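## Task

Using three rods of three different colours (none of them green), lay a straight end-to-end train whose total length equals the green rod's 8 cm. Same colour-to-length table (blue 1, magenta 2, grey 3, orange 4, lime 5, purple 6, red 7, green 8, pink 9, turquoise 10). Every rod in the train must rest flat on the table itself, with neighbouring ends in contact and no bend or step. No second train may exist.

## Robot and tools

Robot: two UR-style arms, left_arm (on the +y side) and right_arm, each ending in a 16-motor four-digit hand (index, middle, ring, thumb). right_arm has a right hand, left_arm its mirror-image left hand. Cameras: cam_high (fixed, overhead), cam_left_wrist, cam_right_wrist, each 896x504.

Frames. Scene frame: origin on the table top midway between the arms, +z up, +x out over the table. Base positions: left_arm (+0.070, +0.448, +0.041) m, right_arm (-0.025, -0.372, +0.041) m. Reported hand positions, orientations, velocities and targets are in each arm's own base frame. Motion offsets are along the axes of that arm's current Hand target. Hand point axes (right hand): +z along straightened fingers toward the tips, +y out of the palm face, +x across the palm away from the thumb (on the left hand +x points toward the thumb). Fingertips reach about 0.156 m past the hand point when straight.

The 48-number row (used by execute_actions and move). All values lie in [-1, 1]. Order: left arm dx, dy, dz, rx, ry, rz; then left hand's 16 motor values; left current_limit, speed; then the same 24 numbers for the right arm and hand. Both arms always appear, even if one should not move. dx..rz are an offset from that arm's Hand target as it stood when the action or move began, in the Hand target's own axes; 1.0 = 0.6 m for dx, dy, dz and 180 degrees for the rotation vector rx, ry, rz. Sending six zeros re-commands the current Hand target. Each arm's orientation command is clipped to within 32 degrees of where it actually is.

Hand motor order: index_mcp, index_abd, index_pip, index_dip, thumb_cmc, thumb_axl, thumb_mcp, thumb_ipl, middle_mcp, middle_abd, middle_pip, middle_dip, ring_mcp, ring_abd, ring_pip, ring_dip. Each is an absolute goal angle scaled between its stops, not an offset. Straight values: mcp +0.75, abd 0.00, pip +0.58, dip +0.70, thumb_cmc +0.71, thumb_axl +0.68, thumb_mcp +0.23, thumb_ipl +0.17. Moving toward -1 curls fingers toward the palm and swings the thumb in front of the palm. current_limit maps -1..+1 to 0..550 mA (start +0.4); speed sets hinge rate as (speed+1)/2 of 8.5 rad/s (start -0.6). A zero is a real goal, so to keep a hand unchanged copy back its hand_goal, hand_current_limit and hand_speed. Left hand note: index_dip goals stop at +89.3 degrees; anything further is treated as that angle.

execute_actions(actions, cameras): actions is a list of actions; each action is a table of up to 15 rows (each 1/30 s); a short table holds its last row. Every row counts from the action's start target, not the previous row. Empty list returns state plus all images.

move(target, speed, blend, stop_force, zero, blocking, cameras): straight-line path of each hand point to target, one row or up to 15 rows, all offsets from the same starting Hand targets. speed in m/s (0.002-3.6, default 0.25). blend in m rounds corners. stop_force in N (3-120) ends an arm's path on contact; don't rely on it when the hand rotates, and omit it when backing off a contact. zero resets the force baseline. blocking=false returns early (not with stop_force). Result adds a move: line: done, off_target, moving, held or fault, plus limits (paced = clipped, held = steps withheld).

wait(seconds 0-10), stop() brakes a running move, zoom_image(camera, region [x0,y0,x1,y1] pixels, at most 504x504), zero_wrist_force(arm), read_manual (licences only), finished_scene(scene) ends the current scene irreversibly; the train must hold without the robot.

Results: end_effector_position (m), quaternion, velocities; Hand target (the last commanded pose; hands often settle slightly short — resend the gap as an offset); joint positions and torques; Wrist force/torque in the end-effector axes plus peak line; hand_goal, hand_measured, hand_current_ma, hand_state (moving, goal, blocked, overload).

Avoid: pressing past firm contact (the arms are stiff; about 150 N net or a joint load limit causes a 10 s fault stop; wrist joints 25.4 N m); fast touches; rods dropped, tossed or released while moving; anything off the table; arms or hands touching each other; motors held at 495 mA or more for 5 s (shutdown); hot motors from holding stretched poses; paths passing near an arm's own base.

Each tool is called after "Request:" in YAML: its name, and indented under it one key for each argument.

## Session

Request:
execute_actions:
  actions: []

Request:
zoom_image:
  camera: "cam_high"
  region: [330, 230, 610, 390]

Request:
zoom_image:
  camera: "cam_high"
  region: [330, 340, 610, 500]

Scene clock: 0.00 s.
left_arm: end_effector_position=(+0.5576, +0.3190, +0.2832) hand_goal=(+0.754, +0.000, +0.576, +0.696, +0.714, +0.678, +0.226, +0.168, +0.754, +0.000, +0.576, +0.696, +0.754, +0.000, +0.576, +0.696) hand_measured=(+0.754, +0.000, +0.576, +0.696, +0.714, +0.678, +0.226, +0.168, +0.754, +0.000, +0.576, +0.696, +0.754, +0.000, +0.576, +0.696) hand_current_ma=(+0, +0, +0, +0, +0, +0, +0, +0, +0, +0, +0, +0, +0, +0, +0, +0) hand_state=(goal, goal, goal, goal, goal, goal, goal, goal, goal, goal, goal, goal, goal, goal, goal, goal) hand_current_limit=0.40 hand_speed=-0.60 end_effector_quat_wxyz=(+0.055, -0.417, +0.899, -0.124) | right_arm: end_effector_position=(+0.5420, +0.0626, +0.1796) hand_goal=(+0.754, +0.000, +0.576, +0.696, +0.714, +0.678, +0.226, +0.168, +0.754, +0.000, +0.576, +0.696, +0.754, +0.000, +0.576, +0.696) hand_measured=(+0.754, +0.000, +0.576, +0.696, +0.714, +0.678, +0.226, +0.168, +0.754, +0.000, +0.576, +0.696, +0.754, +0.000, +0.576, +0.696) hand_current_ma=(+0, +0, +0, +0, +0, +0, +0, +0, +0, +0, +0, +0, +0, +0, +0, +0) hand_state=(goal, goal, goal, goal, goal, goal, goal, goal, goal, goal, goal, goal, goal, goal, goal, goal) hand_current_limit=0.40 hand_speed=-0.60 end_effector_quat_wxyz=(+0.146, +0.425, +0.645, +0.618)
Joint positions: left_arm=[3.845 -1.977 -1.241 -1.454 1.302 -1.742] | right_arm=[-0.595 -0.802 2.5 -4.107 -0.292 -0.362]
Joint velocities: within noise
Joint torques (N m): no reading
Wrist force (N): no reading
Wrist torque (N m): no reading
Wrist force, peak (N): no reading
Hand target: left_arm +0.5576, +0.3190, +0.2832; +0.055, -0.417, +0.899, -0.124 | right_arm +0.5420, +0.0626, +0.1796; +0.146, +0.425, +0.645, +0.618

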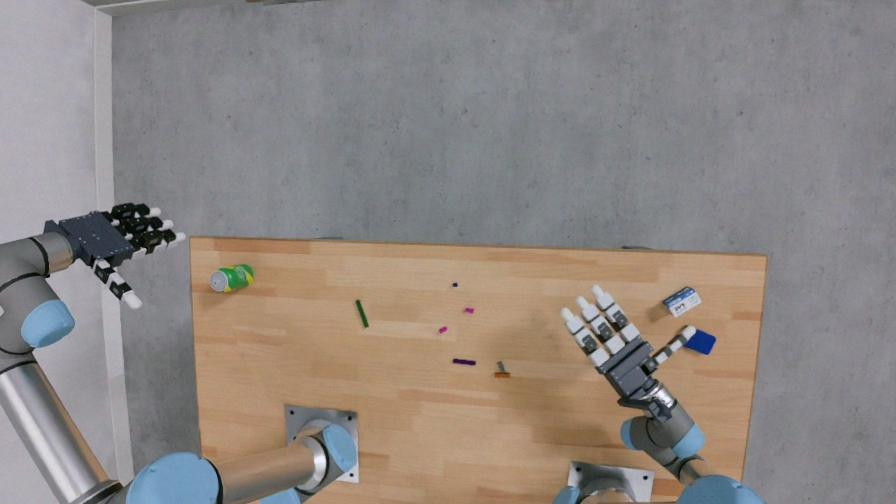

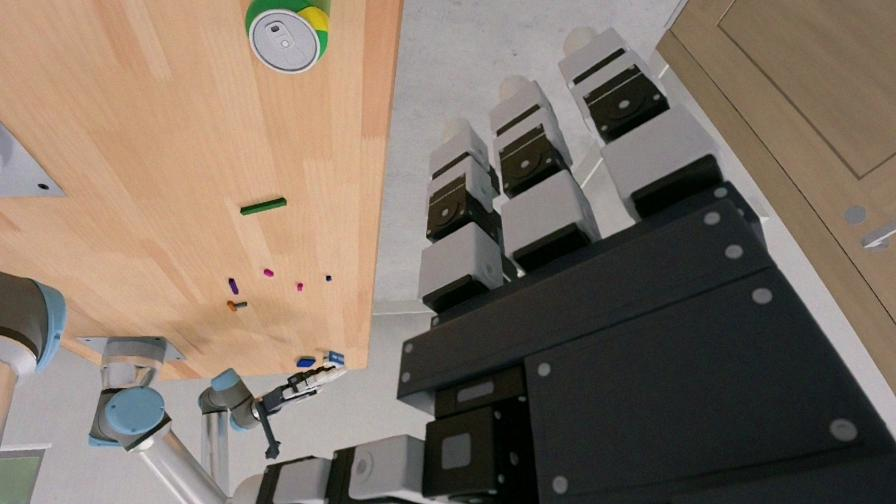

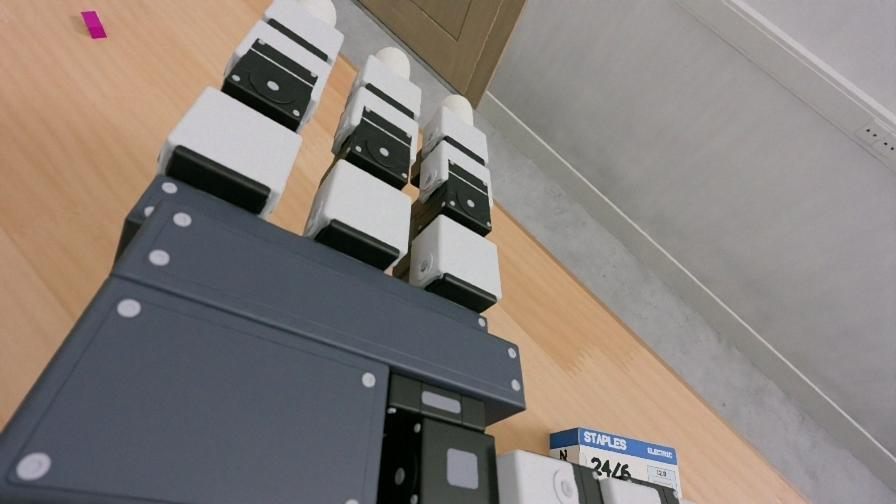

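Scaled by 1.800.

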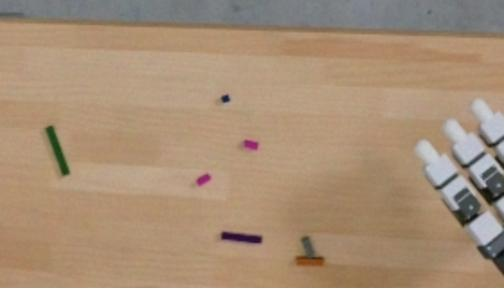

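Scaled by 1.800.

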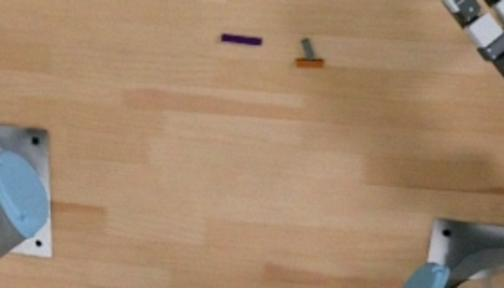

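Request:
zoom_image:
  camera: "cam_high"
  region: [430, 265, 490, 305]

Request:
zoom_image:
  camera: "cam_high"
  region: [450, 345, 525, 395]

Request:
move:
  target: [0.5222, -0.2197, -0.0173, -0.166, -0.0473, 0.5615, 0.754, 0.03, 0.576, 0.696, 0.714, 0.678, 0.226, 0.168, 0.754, -0.03, 0.576, 0.696, 0.754, -0.9, -0.3, 0.696, 0.0, -0.6, 0, 0, 0, 0, 0, 0, 0.754, 0, 0.576, 0.696, 0.714, 0.678, 0.226, 0.168, 0.754, 0, 0.576, 0.696, 0.754, 0, 0.576, 0.696, 0.0, -0.6]
  speed: 0.3
  cameras: ["cam_high", "cam_left_wrist"]

Scaled by 8.400.

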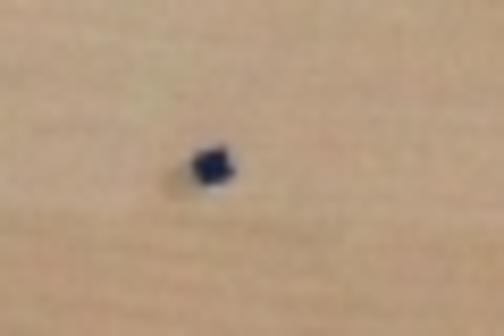

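Scaled by 6.720.

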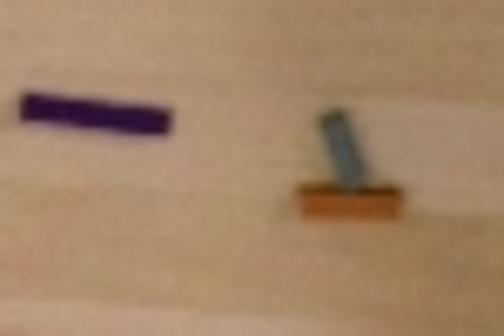

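Scene clock: 66.00 s.
left_arm: end_effector_position=(+0.4501, -0.0002, +0.3301) hand_goal=(+0.754, +0.030, +0.576, +0.696, +0.714, +0.678, +0.226, +0.168, +0.754, -0.030, +0.576, +0.696, +0.754, -0.900, -0.300, +0.696) hand_measured=(+0.754, +0.028, +0.576, +0.696, +0.716, +0.678, +0.224, +0.168, +0.756, -0.028, +0.576, +0.696, +0.756, -0.892, -0.296, +0.696) hand_current_ma=(+0, -1, +0, +0, +0, +0, -1, +0, +0, +1, +0, +0, +1, +3, +2, +0) hand_state=(goal, goal, goal, goal, goal, goal, goal, goal, goal, goal, goal, goal, goal, goal, goal, goal) hand_current_limit=0.00 hand_speed=-0.60 end_effector_quat_wxyz=(+0.091, +0.413, +0.885, +0.196) | right_arm: end_effector_position=(+0.5420, +0.0626, +0.1796) hand_goal=(+0.754, +0.000, +0.576, +0.696, +0.714, +0.678, +0.226, +0.168, +0.754, +0.000, +0.576, +0.696, +0.754, +0.000, +0.576, +0.696) hand_measured=(+0.762, +0.000, +0.576, +0.696, +0.720, +0.678, +0.226, +0.168, +0.760, +0.000, +0.576, +0.696, +0.760, +0.000, +0.576, +0.696) hand_current_ma=(+5, +0, +0, +0, +3, +0, +0, +0, +5, +0, +0, +0, +5, +0, +0, +0) hand_state=(goal, goal, goal, goal, goal, goal, goal, goal, goal, goal, goal, goal, goal, goal, goal, goal) hand_current_limit=0.00 hand_speed=-0.60 end_effector_quat_wxyz=(+0.146, +0.425, +0.645, +0.618)
Joint positions: left_arm=[3.153 -1.223 -2.159 -0.985 1.842 -0.639] | right_arm=[-0.595 -0.802 2.5 -4.107 -0.292 -0.362]
Joint torques (N m): left_arm=[2.32 2.17 32.76 1.41 -0.45 0.6] | right_arm=[-0.51 -33.04 -0.04 -2.02 1.2 -0.03]
Wrist force (N): left_arm=[-0.5 -1.6 0.3] | right_arm=[0.1 0.0 -0.3]
Wrist torque (N m): left_arm=[-0.05 0.20 -0.06] | right_arm=[0.02 0.01 0.01]
Wrist force, peak (N): left_arm=[-0.5 -2.2 -0.1] | right_arm=[-0.2 0.4 -0.4]
Hand target: left_arm +0.4501, -0.0003, +0.3301; +0.091, +0.413, +0.885, +0.196 | right_arm +0.5420, +0.0626, +0.1796; +0.146, +0.425, +0.645, +0.618
Off the commanded pose: left_arm 0.000 m, 0 deg | right_arm 0.000 m, 0 deg.
move: done
Images, in order (width x height): cam_high 896x504, cam_left_wrist 896x504.

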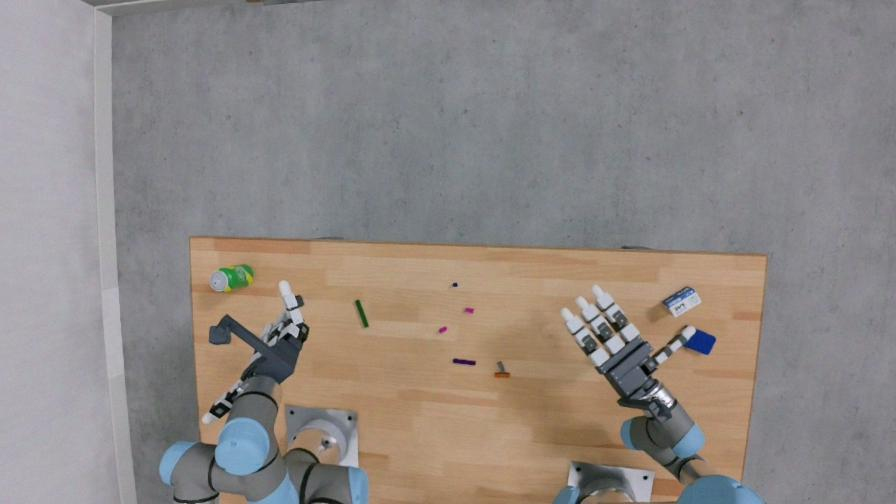

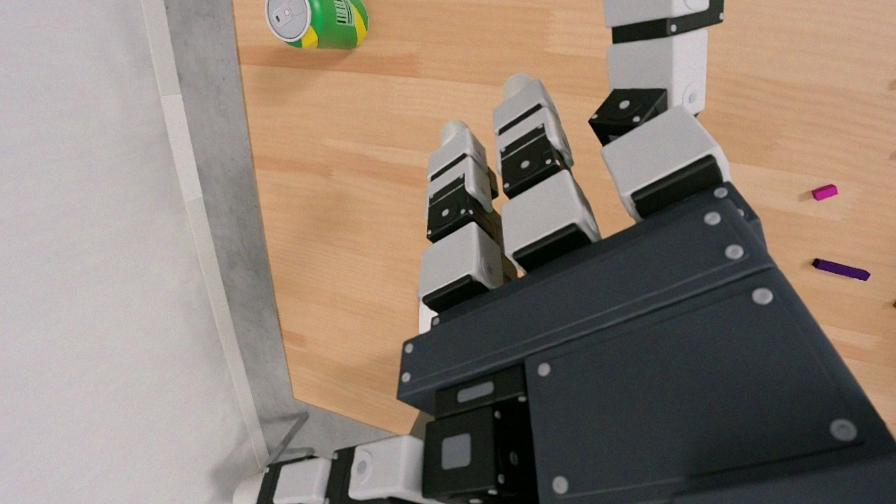

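Request:
move:
  target: [-0.5785, -0.4827, 0.1347, 0, -0.2583, 0.5539, 0.754, 0.03, 0.576, 0.696, 0.714, 0.678, 0.226, 0.168, 0.754, -0.03, 0.576, 0.696, 0.754, -0.9, -0.3, 0.696, 0.0, -0.6, 0, 0, 0, 0, 0, 0, 0.754, 0, 0.576, 0.696, 0.714, 0.678, 0.226, 0.168, 0.754, 0, 0.576, 0.696, 0.754, 0, 0.576, 0.696, 0.0, -0.6]
  speed: 0.3
  cameras: ["cam_high", "cam_left_wrist"]

Request:
zoom_image:
  camera: "cam_left_wrist"
  region: [430, 40, 530, 140]

Request:
zoom_image:
  camera: "cam_left_wrist"
  region: [696, 80, 896, 280]

Scene clock: 87.40 s.
left_arm: end_effector_position=(+0.4979, -0.4129, +0.1343) hand_goal=(+0.754, +0.030, +0.576, +0.696, +0.714, +0.678, +0.226, +0.168, +0.754, -0.030, +0.576, +0.696, +0.754, -0.900, -0.300, +0.696) hand_measured=(+0.756, +0.028, +0.576, +0.696, +0.716, +0.678, +0.224, +0.168, +0.756, -0.028, +0.576, +0.696, +0.756, -0.892, -0.296, +0.696) hand_current_ma=(+0, -1, +0, +0, +0, +0, -1, +0, +0, +1, +0, +0, +1, +3, +2, +0) hand_state=(goal, goal, goal, goal, goal, goal, goal, goal, goal, goal, goal, goal, goal, goal, goal, goal) hand_current_limit=0.00 hand_speed=-0.60 end_effector_quat_wxyz=(+0.213, +0.962, +0.169, +0.037) | right_arm: end_effector_position=(+0.5420, +0.0626, +0.1796) hand_goal=(+0.754, +0.000, +0.576, +0.696, +0.714, +0.678, +0.226, +0.168, +0.754, +0.000, +0.576, +0.696, +0.754, +0.000, +0.576, +0.696) hand_measured=(+0.762, +0.000, +0.576, +0.696, +0.720, +0.678, +0.226, +0.168, +0.760, +0.000, +0.576, +0.696, +0.760, +0.000, +0.576, +0.696) hand_current_ma=(+5, +0, +0, +0, +3, +0, +0, +0, +5, +0, +0, +0, +5, +0, +0, +0) hand_state=(goal, goal, goal, goal, goal, goal, goal, goal, goal, goal, goal, goal, goal, goal, goal, goal) hand_current_limit=0.00 hand_speed=-0.60 end_effector_quat_wxyz=(+0.146, +0.425, +0.645, +0.618)
Joint positions: left_arm=[2.865 -1.841 -2.14 -0.467 1.221 0.898] | right_arm=[-0.595 -0.802 2.5 -4.107 -0.292 -0.362]
Joint torques (N m): left_arm=[9.09 22.72 14.96 4.02 0.13 0.81] | right_arm=[-0.45 -32.53 0.16 -2.16 1.19 0.14]
Wrist force (N): left_arm=[-0.1 -1.3 0.0] | right_arm=[0.0 0.3 -0.2]
Wrist torque (N m): left_arm=[0.01 0.10 -0.01] | right_arm=[0.04 0.01 0.01]
Wrist force, peak (N): left_arm=[-0.6 -1.6 0.3] | right_arm=[0.0 0.5 -0.2]
Hand target: left_arm +0.4979, -0.4128, +0.1342; +0.213, +0.962, +0.169, +0.037 | right_arm +0.5420, +0.0626, +0.1796; +0.146, +0.425, +0.645, +0.618
Off the commanded pose: left_arm 0.000 m, 0 deg | right_arm 0.000 m, 0 deg.
move: done
Images, in order (width x height): cam_high 896x504, cam_left_wrist 896x504.

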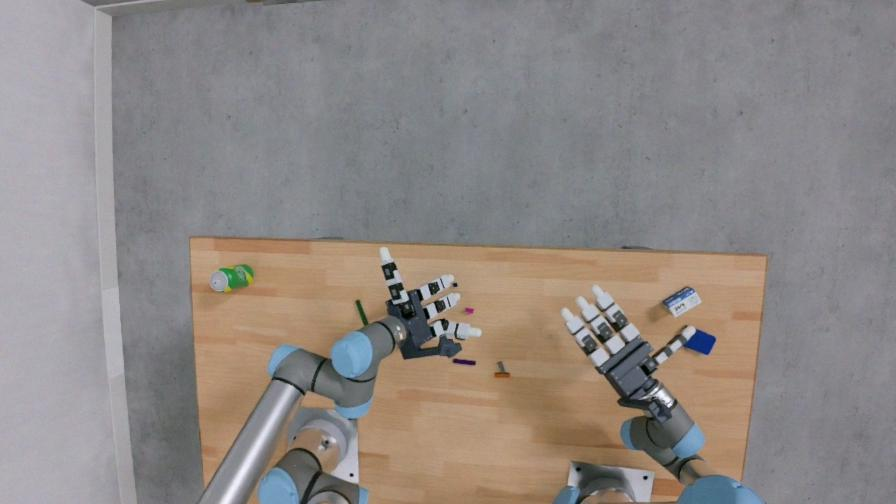

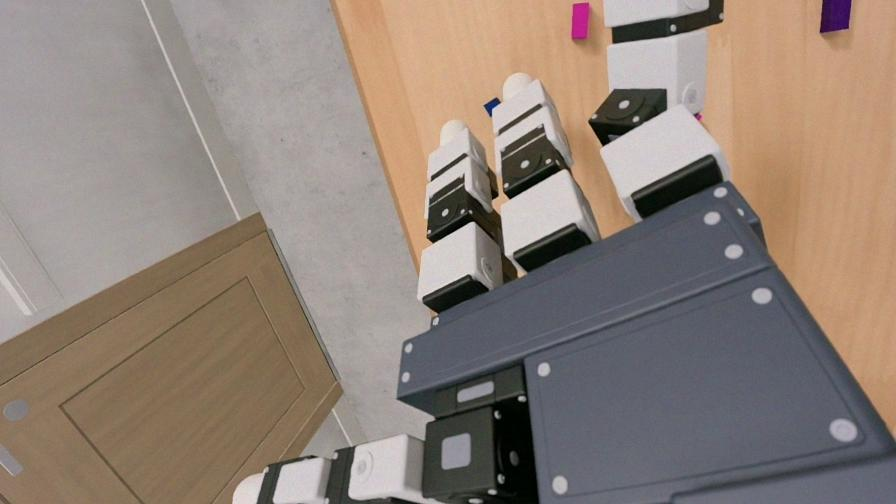

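Scaled by 5.040.

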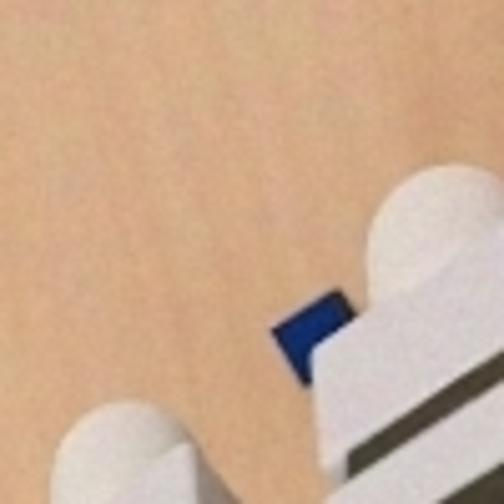

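Scaled by 2.520.

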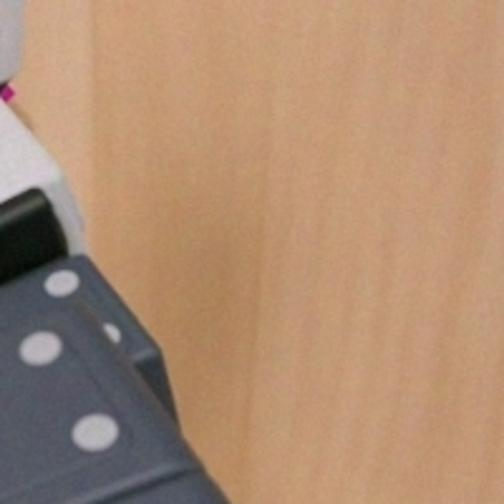

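Request:
move:
  target:
    - [0.001, -0.0222, 0.0442, 0, 0, 0, 0.754, 0.03, 0.576, 0.696, 0.714, 0.678, 0.226, 0.168, 0.754, -0.03, 0.576, 0.696, 0.754, -0.9, -0.3, 0.696, 0.0, -0.93, 0, 0, 0, 0, 0, 0, 0.754, 0, 0.576, 0.696, 0.714, 0.678, 0.226, 0.168, 0.754, 0, 0.576, 0.696, 0.754, 0, 0.576, 0.696, 0.0, -0.6]
    - [0.001, -0.0222, 0.0442, 0, 0, 0, 0.754, -0.2, 0.576, 0.696, 0.714, 0.678, 0.226, 0.168, 0.754, 0.2, 0.576, 0.696, 0.754, -0.9, -0.3, 0.696, 0.0, -0.93, 0, 0, 0, 0, 0, 0, 0.754, 0, 0.576, 0.696, 0.714, 0.678, 0.226, 0.168, 0.754, 0, 0.576, 0.696, 0.754, 0, 0.576, 0.696, 0.0, -0.6]
    - [0.001, -0.0099, 0.0178, 0, 0, 0, 0.754, -0.2, 0.576, 0.696, 0.714, 0.678, 0.226, 0.168, 0.754, 0.2, 0.576, 0.696, 0.754, -0.9, -0.3, 0.696, 0.0, -0.93, 0, 0, 0, 0, 0, 0, 0.754, 0, 0.576, 0.696, 0.714, 0.678, 0.226, 0.168, 0.754, 0, 0.576, 0.696, 0.754, 0, 0.576, 0.696, 0.0, -0.6]
    - [-0.4467, -0.0093, 0.0182, 0, -0.0376, 0.0806, 0.754, -0.2, 0.576, 0.696, 0.714, 0.678, 0.226, 0.168, 0.754, 0.2, 0.576, 0.696, 0.754, -0.9, -0.3, 0.696, 0.0, -0.93, 0, 0, 0, 0, 0, 0, 0.754, 0, 0.576, 0.696, 0.714, 0.678, 0.226, 0.168, 0.754, 0, 0.576, 0.696, 0.754, 0, 0.576, 0.696, 0.0, -0.6]
  speed: [0.05, 0.02, 0.04, 0.15]
  blend: [0, 0, 0.004, 0]
  cameras: ["cam_high", "cam_left_wrist"]

Request:
zoom_image:
  camera: "cam_left_wrist"
  region: [410, 0, 530, 120]

Scene clock: 115.37 s.
left_arm: end_effector_position=(+0.2459, -0.5039, +0.1222) hand_goal=(+0.754, -0.200, +0.576, +0.696, +0.714, +0.678, +0.226, +0.168, +0.754, +0.200, +0.576, +0.696, +0.754, -0.900, -0.300, +0.696) hand_measured=(+0.756, -0.084, +0.576, +0.696, +0.716, +0.678, +0.224, +0.168, +0.756, +0.090, +0.576, +0.696, +0.756, -0.894, -0.296, +0.696) hand_current_ma=(+0, +245, +0, +0, +0, +0, -1, +0, +0, -227, +0, +0, +1, +3, +2, +0) hand_state=(goal, blocked, goal, goal, goal, goal, goal, goal, goal, blocked, goal, goal, goal, goal, goal, goal) hand_current_limit=0.00 hand_speed=-0.93 end_effector_quat_wxyz=(+0.216, +0.976, +0.034, +0.007) | right_arm: end_effector_position=(+0.5420, +0.0626, +0.1796) hand_goal=(+0.754, +0.000, +0.576, +0.696, +0.714, +0.678, +0.226, +0.168, +0.754, +0.000, +0.576, +0.696, +0.754, +0.000, +0.576, +0.696) hand_measured=(+0.762, +0.000, +0.576, +0.696, +0.720, +0.678, +0.226, +0.168, +0.760, +0.000, +0.576, +0.696, +0.760, +0.000, +0.576, +0.696) hand_current_ma=(+5, +0, +0, +0, +3, +0, +0, +0, +5, +0, +0, +0, +5, +0, +0, +0) hand_state=(goal, goal, goal, goal, goal, goal, goal, goal, goal, goal, goal, goal, goal, goal, goal, goal) hand_current_limit=0.00 hand_speed=-0.60 end_effector_quat_wxyz=(+0.146, +0.425, +0.645, +0.618)
Joint positions: left_arm=[2.484 -1.684 -2.411 -0.318 1.249 0.794] | right_arm=[-0.595 -0.802 2.5 -4.107 -0.292 -0.362]
Joint torques (N m): left_arm=[-0.54 11.77 25.68 1.31 -1.79 1.68] | right_arm=[-0.78 -33.89 0.18 -2 1.14 0.12]
Wrist force (N): left_arm=[-0.4 -1.4 0.2] | right_arm=[0.0 0.0 -0.3]
Wrist torque (N m): left_arm=[-0.02 0.15 -0.11] | right_arm=[0.02 0.01 0.00]
Wrist force, peak (N): left_arm=[-1.8 -1.1 0.5] | right_arm=[0.1 0.6 -0.1]
Hand target: left_arm +0.2459, -0.5039, +0.1222; +0.216, +0.976, +0.034, +0.007 | right_arm +0.5420, +0.0626, +0.1796; +0.146, +0.425, +0.645, +0.618
Off the commanded pose: left_arm 0.000 m, 0 deg | right_arm 0.000 m, 0 deg.
move: done
Images, in order (width x height): cam_high 896x504, cam_left_wrist 896x504.

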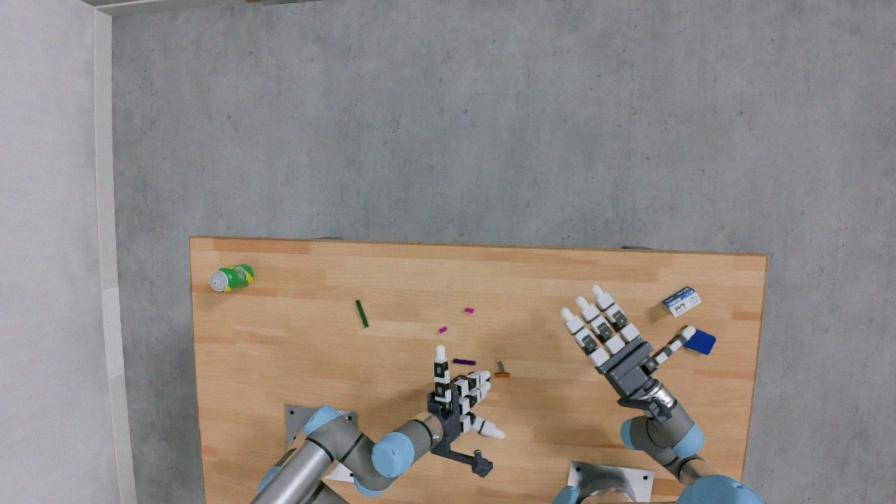

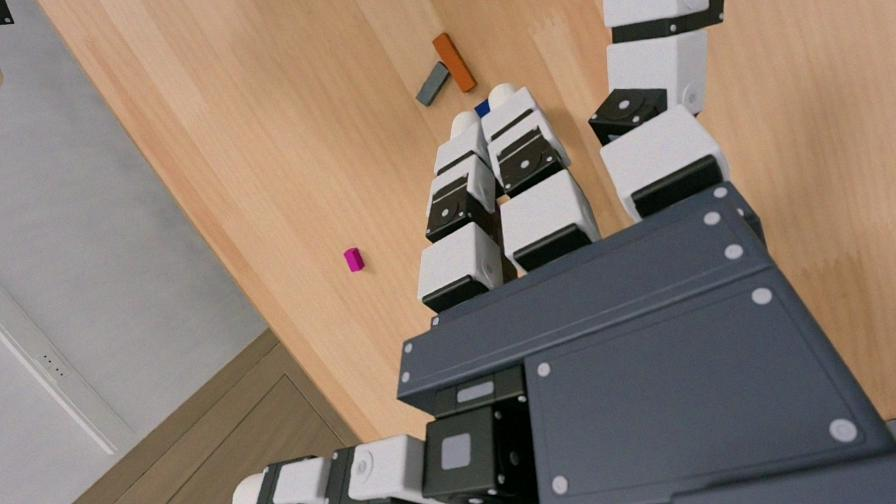

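Scaled by 4.200.

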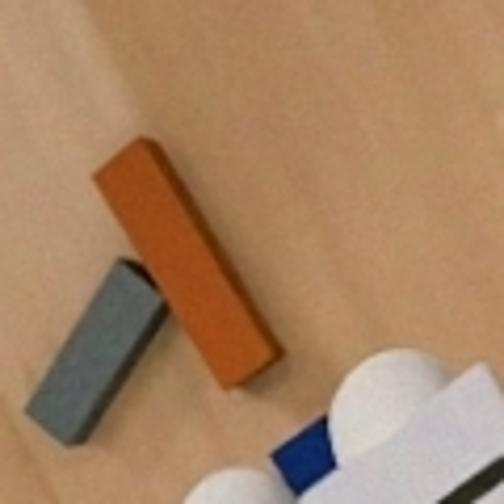

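Request:
move:
  target: [0.0067, 0.0024, 0.0236, 0, -0.0052, 0.0111, 0.754, -0.2, 0.576, 0.696, 0.714, 0.678, 0.226, 0.168, 0.754, 0.2, 0.576, 0.696, 0.754, -0.9, -0.3, 0.696, 0.0, -0.93, 0, 0, 0, 0, 0, 0, 0.754, 0, 0.576, 0.696, 0.714, 0.678, 0.226, 0.168, 0.754, 0, 0.576, 0.696, 0.754, 0, 0.576, 0.696, 0.0, -0.6]
  speed: 0.04

Request:
move:
  target: [0, -0.007, 0.0151, 0, 0, 0, 0.754, -0.2, 0.576, 0.696, 0.714, 0.678, 0.226, 0.168, 0.754, 0.2, 0.576, 0.696, 0.754, -0.9, -0.3, 0.696, 0.0, -0.93, 0, 0, 0, 0, 0, 0, 0.754, 0, 0.576, 0.696, 0.714, 0.678, 0.226, 0.168, 0.754, 0, 0.576, 0.696, 0.754, 0, 0.576, 0.696, 0.0, -0.6]
  speed: 0.01
  stop_force: 3
  cameras: ["cam_left_wrist"]

Request:
zoom_image:
  camera: "cam_left_wrist"
  region: [410, 10, 520, 120]

Scene clock: 141.60 s.
left_arm: end_effector_position=(+0.2505, -0.5110, +0.1101) hand_goal=(+0.754, -0.200, +0.576, +0.696, +0.714, +0.678, +0.226, +0.168, +0.754, +0.200, +0.576, +0.696, +0.754, -0.900, -0.300, +0.696) hand_measured=(+0.756, -0.084, +0.576, +0.696, +0.716, +0.678, +0.224, +0.168, +0.756, +0.090, +0.576, +0.696, +0.756, -0.894, -0.296, +0.696) hand_current_ma=(+0, +245, +0, +0, +0, +0, -1, +0, +0, -227, +0, +0, +1, +3, +2, +0) hand_state=(goal, blocked, goal, goal, goal, goal, goal, goal, goal, blocked, goal, goal, goal, goal, goal, goal) hand_current_limit=0.00 hand_speed=-0.93 end_effector_quat_wxyz=(+0.216, +0.976, +0.015, +0.003) end_effector_velocity=(-0.001, +0.001, +0.001) end_effector_angular_velocity=(+0.001, +0.001, +0.004) | right_arm: end_effector_position=(+0.5420, +0.0626, +0.1796) hand_goal=(+0.754, +0.000, +0.576, +0.696, +0.714, +0.678, +0.226, +0.168, +0.754, +0.000, +0.576, +0.696, +0.754, +0.000, +0.576, +0.696) hand_measured=(+0.762, +0.000, +0.576, +0.696, +0.720, +0.678, +0.226, +0.168, +0.760, +0.000, +0.576, +0.696, +0.760, +0.000, +0.576, +0.696) hand_current_ma=(+5, +0, +0, +0, +3, +0, +0, +0, +5, +0, +0, +0, +5, +0, +0, +0) hand_state=(goal, goal, goal, goal, goal, goal, goal, goal, goal, goal, goal, goal, goal, goal, goal, goal) hand_current_limit=0.00 hand_speed=-0.60 end_effector_quat_wxyz=(+0.146, +0.425, +0.645, +0.618)
Joint positions: left_arm=[2.489 -1.737 -2.392 -0.298 1.236 0.839] | right_arm=[-0.595 -0.802 2.5 -4.107 -0.292 -0.362]
Joint velocities: left_arm=[0 0.006 -0.003 -0.003 0.001 -0.004] | right_arm=[within noise]
Joint torques (N m): left_arm=[-0.59 26.58 7.78 1.32 -0.22 -1.69] | right_arm=[0.43 -33.86 0.33 -2 1.11 0.1]
Wrist force (N): left_arm=[-0.6 -1.4 0.0] | right_arm=[0.0 0.4 0.0]
Wrist torque (N m): left_arm=[0.00 0.17 -0.15] | right_arm=[0.04 0.01 0.01]
Wrist force, peak (N): left_arm=[-0.5 -1.6 0.2] | right_arm=[-0.2 0.4 -0.4]
Hand target: left_arm +0.2504, -0.5109, +0.1100; +0.216, +0.976, +0.015, +0.003 | right_arm +0.5420, +0.0626, +0.1796; +0.146, +0.425, +0.645, +0.618
Off the commanded pose: left_arm 0.000 m, 0 deg | right_arm 0.000 m, 0 deg.
move: done

Scene clock: 143.30 s.
left_arm: end_effector_position=(+0.2504, -0.5109, +0.1039) hand_goal=(+0.754, -0.200, +0.576, +0.696, +0.714, +0.678, +0.226, +0.168, +0.754, +0.200, +0.576, +0.696, +0.754, -0.900, -0.300, +0.696) hand_measured=(+0.756, -0.086, +0.576, +0.696, +0.716, +0.678, +0.224, +0.168, +0.754, +0.090, +0.576, +0.696, +0.756, -0.894, -0.296, +0.696) hand_current_ma=(+0, +241, +0, +0, +0, +0, -1, +0, +0, -227, +0, +0, +1, +3, +2, +0) hand_state=(goal, blocked, goal, goal, goal, goal, goal, goal, goal, blocked, goal, goal, goal, goal, goal, goal) hand_current_limit=0.00 hand_speed=-0.93 end_effector_quat_wxyz=(+0.216, +0.976, +0.015, +0.003) | right_arm: end_effector_position=(+0.5420, +0.0626, +0.1796) hand_goal=(+0.754, +0.000, +0.576, +0.696, +0.714, +0.678, +0.226, +0.168, +0.754, +0.000, +0.576, +0.696, +0.754, +0.000, +0.576, +0.696) hand_measured=(+0.762, +0.000, +0.576, +0.696, +0.720, +0.678, +0.226, +0.168, +0.760, +0.000, +0.576, +0.696, +0.760, +0.000, +0.576, +0.696) hand_current_ma=(+5, +0, +0, +0, +3, +0, +0, +0, +5, +0, +0, +0, +5, +0, +0, +0) hand_state=(goal, goal, goal, goal, goal, goal, goal, goal, goal, goal, goal, goal, goal, goal, goal, goal) hand_current_limit=0.00 hand_speed=-0.60 end_effector_quat_wxyz=(+0.146, +0.425, +0.645, +0.618)
Joint positions: left_arm=[2.489 -1.755 -2.397 -0.276 1.236 0.839] | right_arm=[-0.595 -0.802 2.5 -4.107 -0.292 -0.362]
Joint torques (N m): left_arm=[-3.95 26.91 24.43 4.1 0.29 -1.01] | right_arm=[-0.97 -33.67 0.04 -1.98 0.99 0.09]
Wrist force (N): left_arm=[-0.4 -1.4 0.2] | right_arm=[0.0 0.4 -0.3]
Wrist torque (N m): left_arm=[0.00 0.15 -0.12] | right_arm=[0.07 0.01 0.01]
Wrist force, peak (N): left_arm=[-0.7 -0.9 -3.0] | right_arm=[-0.1 0.2 -0.5]
Hand target: left_arm +0.2504, -0.5109, +0.1039; +0.216, +0.976, +0.015, +0.003 (not the last commanded pose) | right_arm +0.5420, +0.0626, +0.1796; +0.146, +0.425, +0.645, +0.618
Off the commanded pose: left_arm 0.004 m, 0 deg | right_arm 0.000 m, 0 deg.
move: contact (left_arm)
Images, in order (width x height): cam_left_wrist 896x504.

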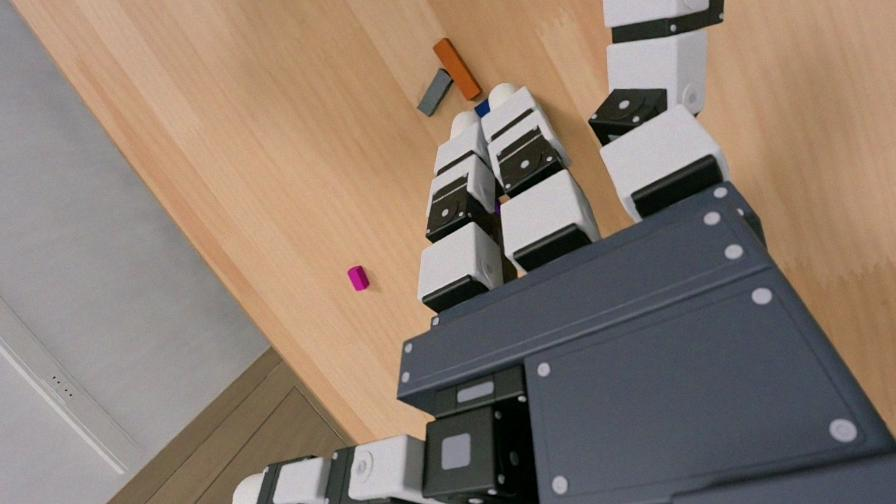

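Scaled by 4.582.

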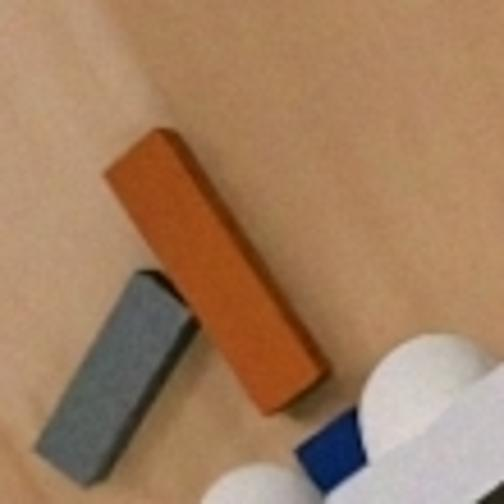

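Request:
move:
  target: [0.0007, 0.0121, 0.0049, 0, 0, 0, 0.754, -0.2, 0.576, 0.696, 0.714, 0.678, 0.226, 0.168, 0.754, 0.2, 0.576, 0.696, 0.754, -0.9, -0.3, 0.696, 0.0, -0.93, 0, 0, 0, 0, 0, 0, 0.754, 0, 0.576, 0.696, 0.714, 0.678, 0.226, 0.168, 0.754, 0, 0.576, 0.696, 0.754, 0, 0.576, 0.696, 0.0, -0.6]
  speed: 0.012
  cameras: ["cam_left_wrist"]

Request:
zoom_image:
  camera: "cam_left_wrist"
  region: [410, 10, 520, 120]

Scene clock: 183.07 s.
left_arm: end_effector_position=(+0.2511, -0.5189, +0.1043) hand_goal=(+0.754, -0.200, +0.576, +0.696, +0.714, +0.678, +0.226, +0.168, +0.754, +0.200, +0.576, +0.696, +0.754, -0.900, -0.300, +0.696) hand_measured=(+0.756, -0.086, +0.576, +0.696, +0.716, +0.678, +0.224, +0.168, +0.754, +0.090, +0.576, +0.696, +0.756, -0.894, -0.296, +0.696) hand_current_ma=(+0, +241, +0, +0, +0, +0, -1, +0, +0, -227, +0, +0, +1, +3, +2, +0) hand_state=(goal, blocked, goal, goal, goal, goal, goal, goal, goal, blocked, goal, goal, goal, goal, goal, goal) hand_current_limit=0.00 hand_speed=-0.93 end_effector_quat_wxyz=(+0.216, +0.976, +0.015, +0.003) | right_arm: end_effector_position=(+0.5420, +0.0626, +0.1796) hand_goal=(+0.754, +0.000, +0.576, +0.696, +0.714, +0.678, +0.226, +0.168, +0.754, +0.000, +0.576, +0.696, +0.754, +0.000, +0.576, +0.696) hand_measured=(+0.762, +0.000, +0.576, +0.696, +0.720, +0.678, +0.226, +0.168, +0.760, +0.000, +0.576, +0.696, +0.760, +0.000, +0.576, +0.696) hand_current_ma=(+5, +0, +0, +0, +3, +0, +0, +0, +5, +0, +0, +0, +5, +0, +0, +0) hand_state=(goal, goal, goal, goal, goal, goal, goal, goal, goal, goal, goal, goal, goal, goal, goal, goal) hand_current_limit=0.00 hand_speed=-0.60 end_effector_quat_wxyz=(+0.146, +0.425, +0.645, +0.618)
Joint positions: left_arm=[2.474 -1.769 -2.378 -0.276 1.241 0.824] | right_arm=[-0.595 -0.802 2.5 -4.107 -0.292 -0.362]
Joint torques (N m): left_arm=[8.48 25.95 10.45 1.4 -0.05 0.84] | right_arm=[-0.61 -33.79 0.78 -2.2 1.12 0.07]
Wrist force (N): left_arm=[-0.6 -1.5 0.1] | right_arm=[0.0 0.1 -0.1]
Wrist torque (N m): left_arm=[-0.01 0.18 -0.05] | right_arm=[0.00 0.00 0.00]
Wrist force, peak (N): left_arm=[-0.5 -1.8 0.0] | right_arm=[0.0 0.5 -0.3]
Hand target: left_arm +0.2510, -0.5187, +0.1043; +0.216, +0.976, +0.015, +0.003 | right_arm +0.5420, +0.0626, +0.1796; +0.146, +0.425, +0.645, +0.618
Off the commanded pose: left_arm 0.000 m, 0 deg | right_arm 0.000 m, 0 deg.
move: done
Images, in order (width x height): cam_left_wrist 896x504.

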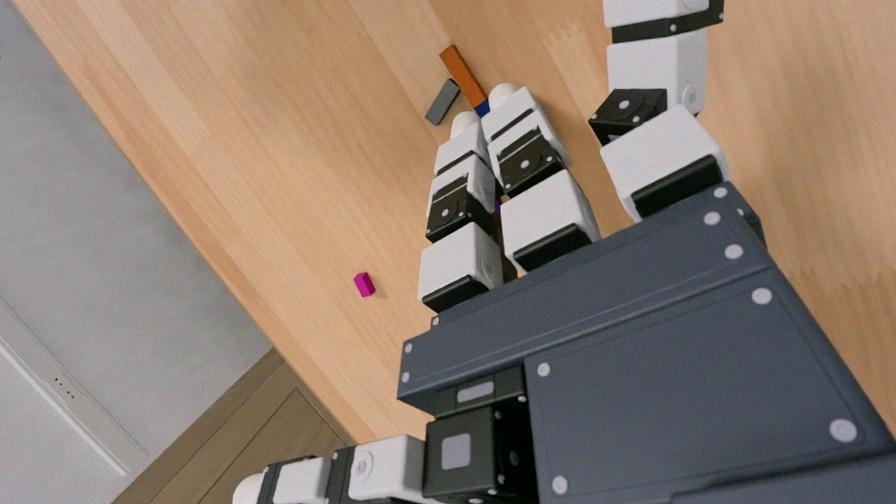

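Scaled by 4.582.

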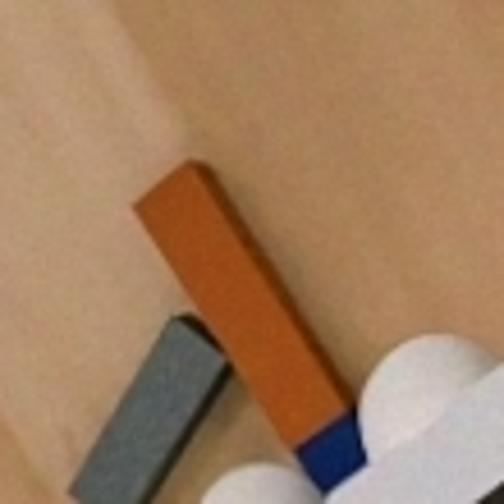

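Request:
move:
  target:
    - [0, 0, 0, 0, 0, 0, 0.754, 0.03, 0.576, 0.696, 0.714, 0.678, 0.226, 0.168, 0.754, -0.03, 0.576, 0.696, 0.754, -0.9, -0.3, 0.696, 0.0, -0.95, 0, 0, 0, 0, 0, 0, 0.754, 0, 0.576, 0.696, 0.714, 0.678, 0.226, 0.168, 0.754, 0, 0.576, 0.696, 0.754, 0, 0.576, 0.696, 0.0, -0.6]
    - [0, 0.0211, -0.0453, 0, 0, 0, 0.754, 0.03, 0.576, 0.696, 0.714, 0.678, 0.226, 0.168, 0.754, -0.03, 0.576, 0.696, 0.754, -0.9, -0.3, 0.696, 0.0, -0.95, 0, 0, 0, 0, 0, 0, 0.754, 0, 0.576, 0.696, 0.714, 0.678, 0.226, 0.168, 0.754, 0, 0.576, 0.696, 0.754, 0, 0.576, 0.696, 0.0, -0.6]
    - [0.0775, -0.006, -0.0243, 0, 0.2543, -0.5453, 0.754, -0.03, 0.576, 0.696, 0.714, 0.678, 0.226, 0.168, 0.754, 0.03, 0.576, 0.696, 0.754, -0.9, -0.3, 0.696, 0.0, -0.9, 0, 0, 0, 0, 0, 0, 0.754, 0, 0.576, 0.696, 0.714, 0.678, 0.226, 0.168, 0.754, 0, 0.576, 0.696, 0.754, 0, 0.576, 0.696, 0.0, -0.6]
  speed: [0.05, 0.06, 0.25]
  blend: [0, 0.005, 0]
  cameras: ["cam_high", "cam_left_wrist"]

Request:
zoom_image:
  camera: "cam_left_wrist"
  region: [420, 20, 540, 140]

Request:
zoom_image:
  camera: "cam_high"
  region: [465, 345, 525, 405]

Scene clock: 217.87 s.
left_arm: end_effector_position=(+0.2972, -0.5079, +0.1160) hand_goal=(+0.754, -0.030, +0.576, +0.696, +0.714, +0.678, +0.226, +0.168, +0.754, +0.030, +0.576, +0.696, +0.754, -0.900, -0.300, +0.696) hand_measured=(+0.756, -0.026, +0.576, +0.696, +0.716, +0.678, +0.224, +0.168, +0.754, +0.026, +0.576, +0.696, +0.756, -0.894, -0.296, +0.696) hand_current_ma=(+0, +1, +0, +0, +0, +0, -1, +0, +0, -1, +0, +0, +1, +3, +2, +0) hand_state=(goal, goal, goal, goal, goal, goal, goal, goal, goal, goal, goal, goal, goal, goal, goal, goal) hand_current_limit=0.00 hand_speed=-0.90 end_effector_quat_wxyz=(+0.123, +0.560, +0.800, +0.177) | right_arm: end_effector_position=(+0.5420, +0.0626, +0.1796) hand_goal=(+0.754, +0.000, +0.576, +0.696, +0.714, +0.678, +0.226, +0.168, +0.754, +0.000, +0.576, +0.696, +0.754, +0.000, +0.576, +0.696) hand_measured=(+0.762, +0.000, +0.576, +0.696, +0.720, +0.678, +0.226, +0.168, +0.760, +0.000, +0.576, +0.696, +0.760, +0.000, +0.576, +0.696) hand_current_ma=(+5, +0, +0, +0, +3, +0, +0, +0, +5, +0, +0, +0, +5, +0, +0, +0) hand_state=(goal, goal, goal, goal, goal, goal, goal, goal, goal, goal, goal, goal, goal, goal, goal, goal) hand_current_limit=0.00 hand_speed=-0.60 end_effector_quat_wxyz=(+0.146, +0.425, +0.645, +0.618)
Joint positions: left_arm=[2.029 -2.047 -1.808 -0.808 2.004 -1.452] | right_arm=[-0.595 -0.802 2.5 -4.107 -0.292 -0.362]
Joint torques (N m): left_arm=[-7.29 42.02 19.61 0.73 -0.65 -1.17] | right_arm=[-0.79 -33.65 0.36 -2.06 0.88 0.09]
Wrist force (N): left_arm=[-0.7 -1.2 0.4] | right_arm=[0.0 0.1 -0.2]
Wrist torque (N m): left_arm=[-0.01 0.20 -0.23] | right_arm=[0.03 0.01 0.00]
Wrist force, peak (N): left_arm=[-0.8 -1.7 0.2] | right_arm=[0.0 0.5 -0.4]
Hand target: left_arm +0.2972, -0.5079, +0.1160; +0.123, +0.560, +0.800, +0.177 | right_arm +0.5420, +0.0626, +0.1796; +0.146, +0.425, +0.645, +0.618
Off the commanded pose: left_arm 0.000 m, 0 deg | right_arm 0.000 m, 0 deg.
move: done
Images, in order (width x height): cam_high 896x504, cam_left_wrist 896x504.

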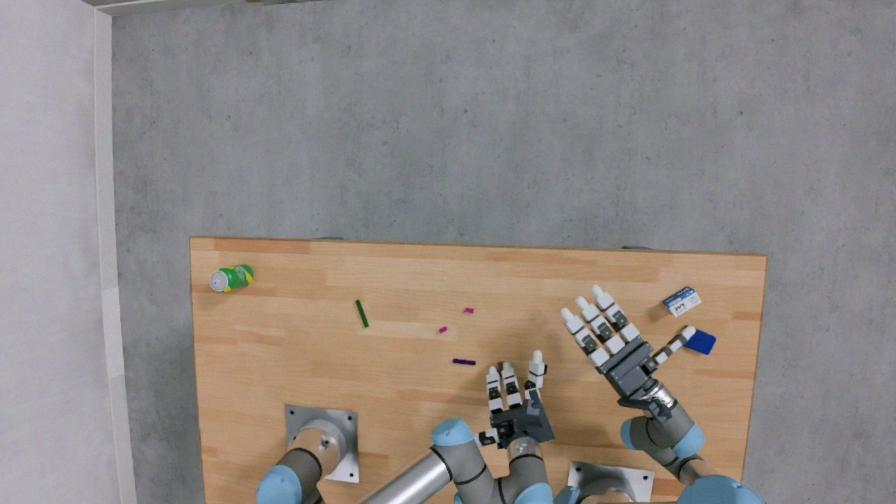

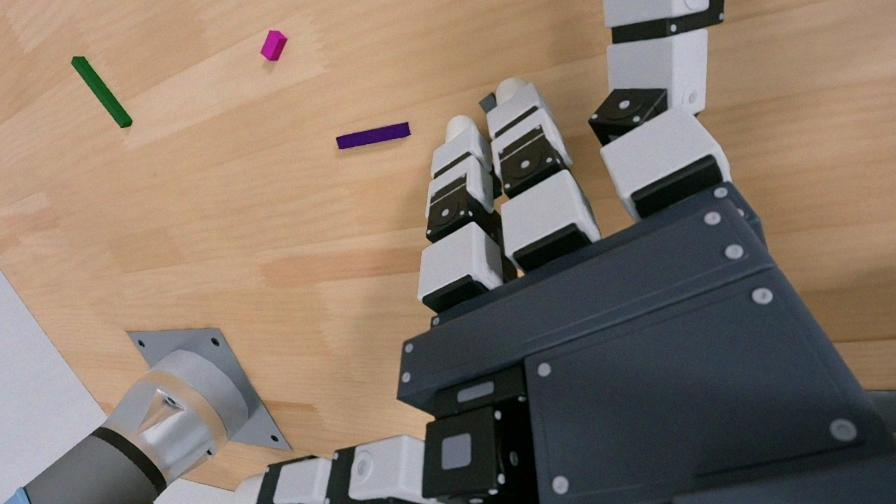

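Scaled by 4.200.

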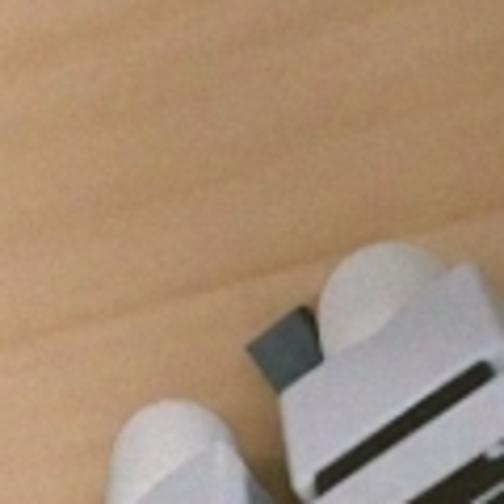

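Scaled by 8.400.

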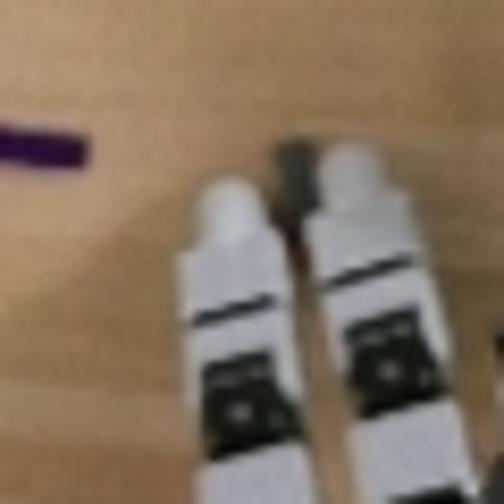

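Request:
move:
  target:
    - [-0.0025, -0.0103, 0.0162, 0, 0, 0, 0.754, -0.03, 0.576, 0.696, 0.714, 0.678, 0.226, 0.168, 0.754, 0.03, 0.576, 0.696, 0.754, -0.9, -0.3, 0.696, 0.0, -0.93, 0, 0, 0, 0, 0, 0, 0.754, 0, 0.576, 0.696, 0.714, 0.678, 0.226, 0.168, 0.754, 0, 0.576, 0.696, 0.754, 0, 0.576, 0.696, 0.0, -0.6]
    - [-0.0025, -0.0103, 0.0162, 0, 0, 0, 0.754, -0.2, 0.576, 0.696, 0.714, 0.678, 0.226, 0.168, 0.754, 0.2, 0.576, 0.696, 0.754, -0.9, -0.3, 0.696, 0.0, -0.93, 0, 0, 0, 0, 0, 0, 0.754, 0, 0.576, 0.696, 0.714, 0.678, 0.226, 0.168, 0.754, 0, 0.576, 0.696, 0.754, 0, 0.576, 0.696, 0.0, -0.6]
    - [-0.0025, 0.0199, 0.0303, 0, 0, 0, 0.754, -0.2, 0.576, 0.696, 0.714, 0.678, 0.226, 0.168, 0.754, 0.2, 0.576, 0.696, 0.754, -0.9, -0.3, 0.696, 0.0, -0.93, 0, 0, 0, 0, 0, 0, 0.754, 0, 0.576, 0.696, 0.714, 0.678, 0.226, 0.168, 0.754, 0, 0.576, 0.696, 0.754, 0, 0.576, 0.696, 0.0, -0.6]
    - [-0.0025, 0.0199, 0.0303, 0, 0, 0, 0.754, -0.03, 0.576, 0.696, 0.714, 0.678, 0.226, 0.168, 0.754, 0.03, 0.576, 0.696, 0.754, -0.9, -0.3, 0.696, 0.0, -0.93, 0, 0, 0, 0, 0, 0, 0.754, 0, 0.576, 0.696, 0.714, 0.678, 0.226, 0.168, 0.754, 0, 0.576, 0.696, 0.754, 0, 0.576, 0.696, 0.0, -0.6]
    - [-0.0025, 0.0108, 0.0261, 0, 0, 0, 0.754, -0.03, 0.576, 0.696, 0.714, 0.678, 0.226, 0.168, 0.754, 0.03, 0.576, 0.696, 0.754, -0.9, -0.3, 0.696, 0.0, -0.93, 0, 0, 0, 0, 0, 0, 0.754, 0, 0.576, 0.696, 0.714, 0.678, 0.226, 0.168, 0.754, 0, 0.576, 0.696, 0.754, 0, 0.576, 0.696, 0.0, -0.6]
    - [-0.0025, 0.0108, 0.0261, 0, 0, 0, 0.754, -0.2, 0.576, 0.696, 0.714, 0.678, 0.226, 0.168, 0.754, 0.2, 0.576, 0.696, 0.754, -0.9, -0.3, 0.696, 0.0, -0.93, 0, 0, 0, 0, 0, 0, 0.754, 0, 0.576, 0.696, 0.714, 0.678, 0.226, 0.168, 0.754, 0, 0.576, 0.696, 0.754, 0, 0.576, 0.696, 0.0, -0.6]
  speed: [0.04, 0.03, 0.04, 0.03, 0.03, 0.03]
  cameras: ["cam_high", "cam_left_wrist"]

Request:
zoom_image:
  camera: "cam_left_wrist"
  region: [420, 40, 520, 140]

Request:
zoom_image:
  camera: "cam_high"
  region: [465, 345, 525, 405]

Scene clock: 249.70 s.
left_arm: end_effector_position=(+0.3095, -0.5050, +0.1045) hand_goal=(+0.754, -0.200, +0.576, +0.696, +0.714, +0.678, +0.226, +0.168, +0.754, +0.200, +0.576, +0.696, +0.754, -0.900, -0.300, +0.696) hand_measured=(+0.756, -0.084, +0.576, +0.696, +0.716, +0.678, +0.224, +0.168, +0.756, +0.090, +0.576, +0.696, +0.756, -0.894, -0.296, +0.696) hand_current_ma=(+0, +246, +0, +0, +0, +0, -1, +0, +1, -227, +0, +0, +1, +3, +2, +0) hand_state=(goal, blocked, goal, goal, goal, goal, goal, goal, goal, moving, goal, goal, goal, goal, goal, goal) hand_current_limit=0.00 hand_speed=-0.93 end_effector_quat_wxyz=(+0.123, +0.560, +0.800, +0.177) | right_arm: end_effector_position=(+0.5420, +0.0626, +0.1796) hand_goal=(+0.754, +0.000, +0.576, +0.696, +0.714, +0.678, +0.226, +0.168, +0.754, +0.000, +0.576, +0.696, +0.754, +0.000, +0.576, +0.696) hand_measured=(+0.762, +0.000, +0.576, +0.696, +0.720, +0.678, +0.226, +0.168, +0.760, +0.000, +0.576, +0.696, +0.760, +0.000, +0.576, +0.696) hand_current_ma=(+5, +0, +0, +0, +3, +0, +0, +0, +5, +0, +0, +0, +5, +0, +0, +0) hand_state=(goal, goal, goal, goal, goal, goal, goal, goal, goal, goal, goal, goal, goal, goal, goal, goal) hand_current_limit=0.00 hand_speed=-0.60 end_effector_quat_wxyz=(+0.146, +0.425, +0.645, +0.618)
Joint positions: left_arm=[2.049 -2.068 -1.816 -0.77 2.003 -1.429] | right_arm=[-0.595 -0.802 2.5 -4.107 -0.292 -0.362]
Joint torques (N m): left_arm=[8.51 26.72 20.49 3.59 1.38 1.19] | right_arm=[-0.84 -32.87 0.69 -2.17 1 0.1]
Wrist force (N): left_arm=[-0.3 -1.2 0.1] | right_arm=[0.2 0.3 -0.3]
Wrist torque (N m): left_arm=[0.00 0.14 -0.05] | right_arm=[0.06 -0.01 0.03]
Wrist force, peak (N): left_arm=[-0.3 -1.9 -0.1] | right_arm=[0.0 0.6 -0.4]
Hand target: left_arm +0.3095, -0.5050, +0.1045; +0.123, +0.560, +0.800, +0.177 | right_arm +0.5420, +0.0626, +0.1796; +0.146, +0.425, +0.645, +0.618
Off the commanded pose: left_arm 0.000 m, 0 deg | right_arm 0.000 m, 0 deg.
move: done
Images, in order (width x height): cam_high 896x504, cam_left_wrist 896x504.

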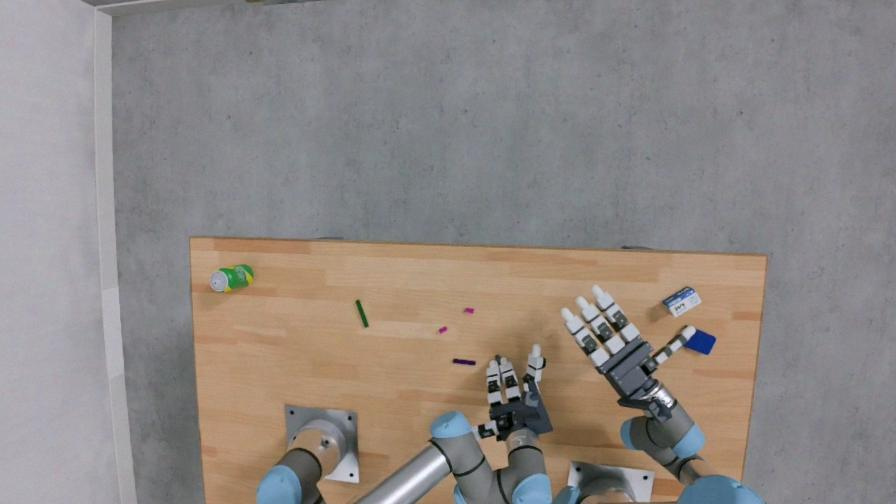

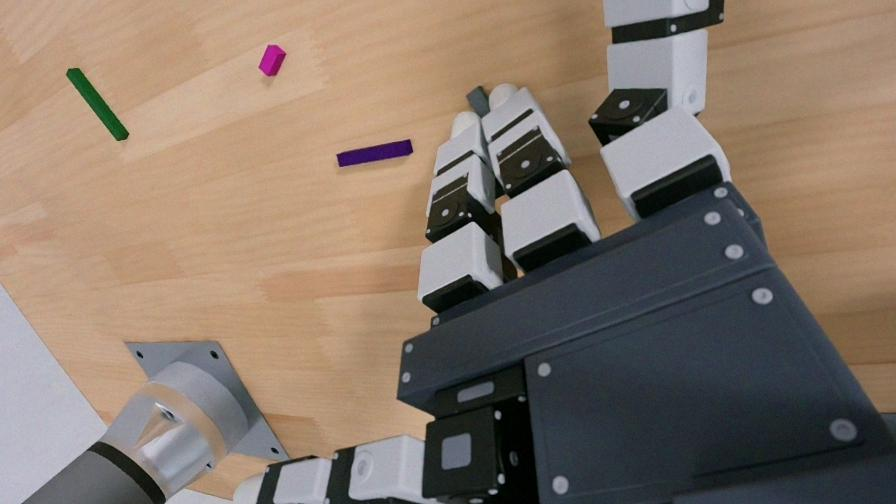

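Scaled by 5.040.

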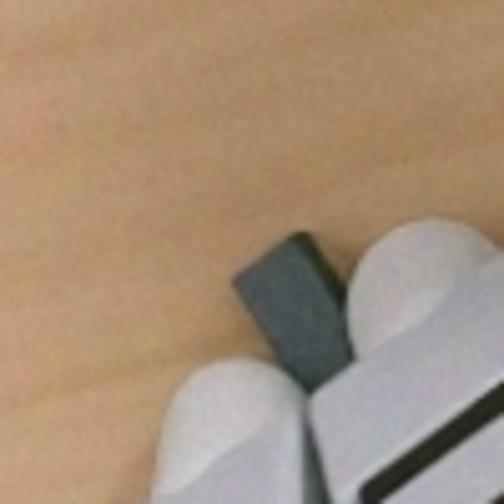

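Scaled by 8.400.

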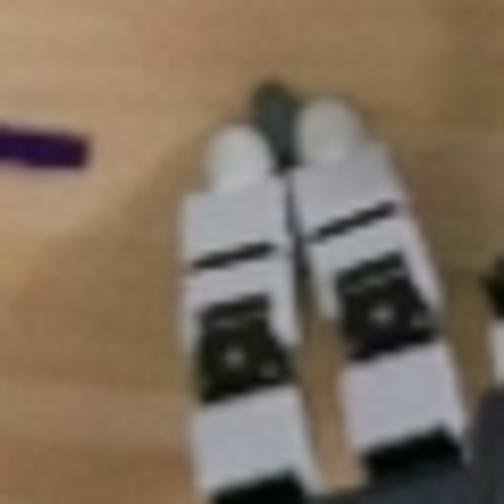

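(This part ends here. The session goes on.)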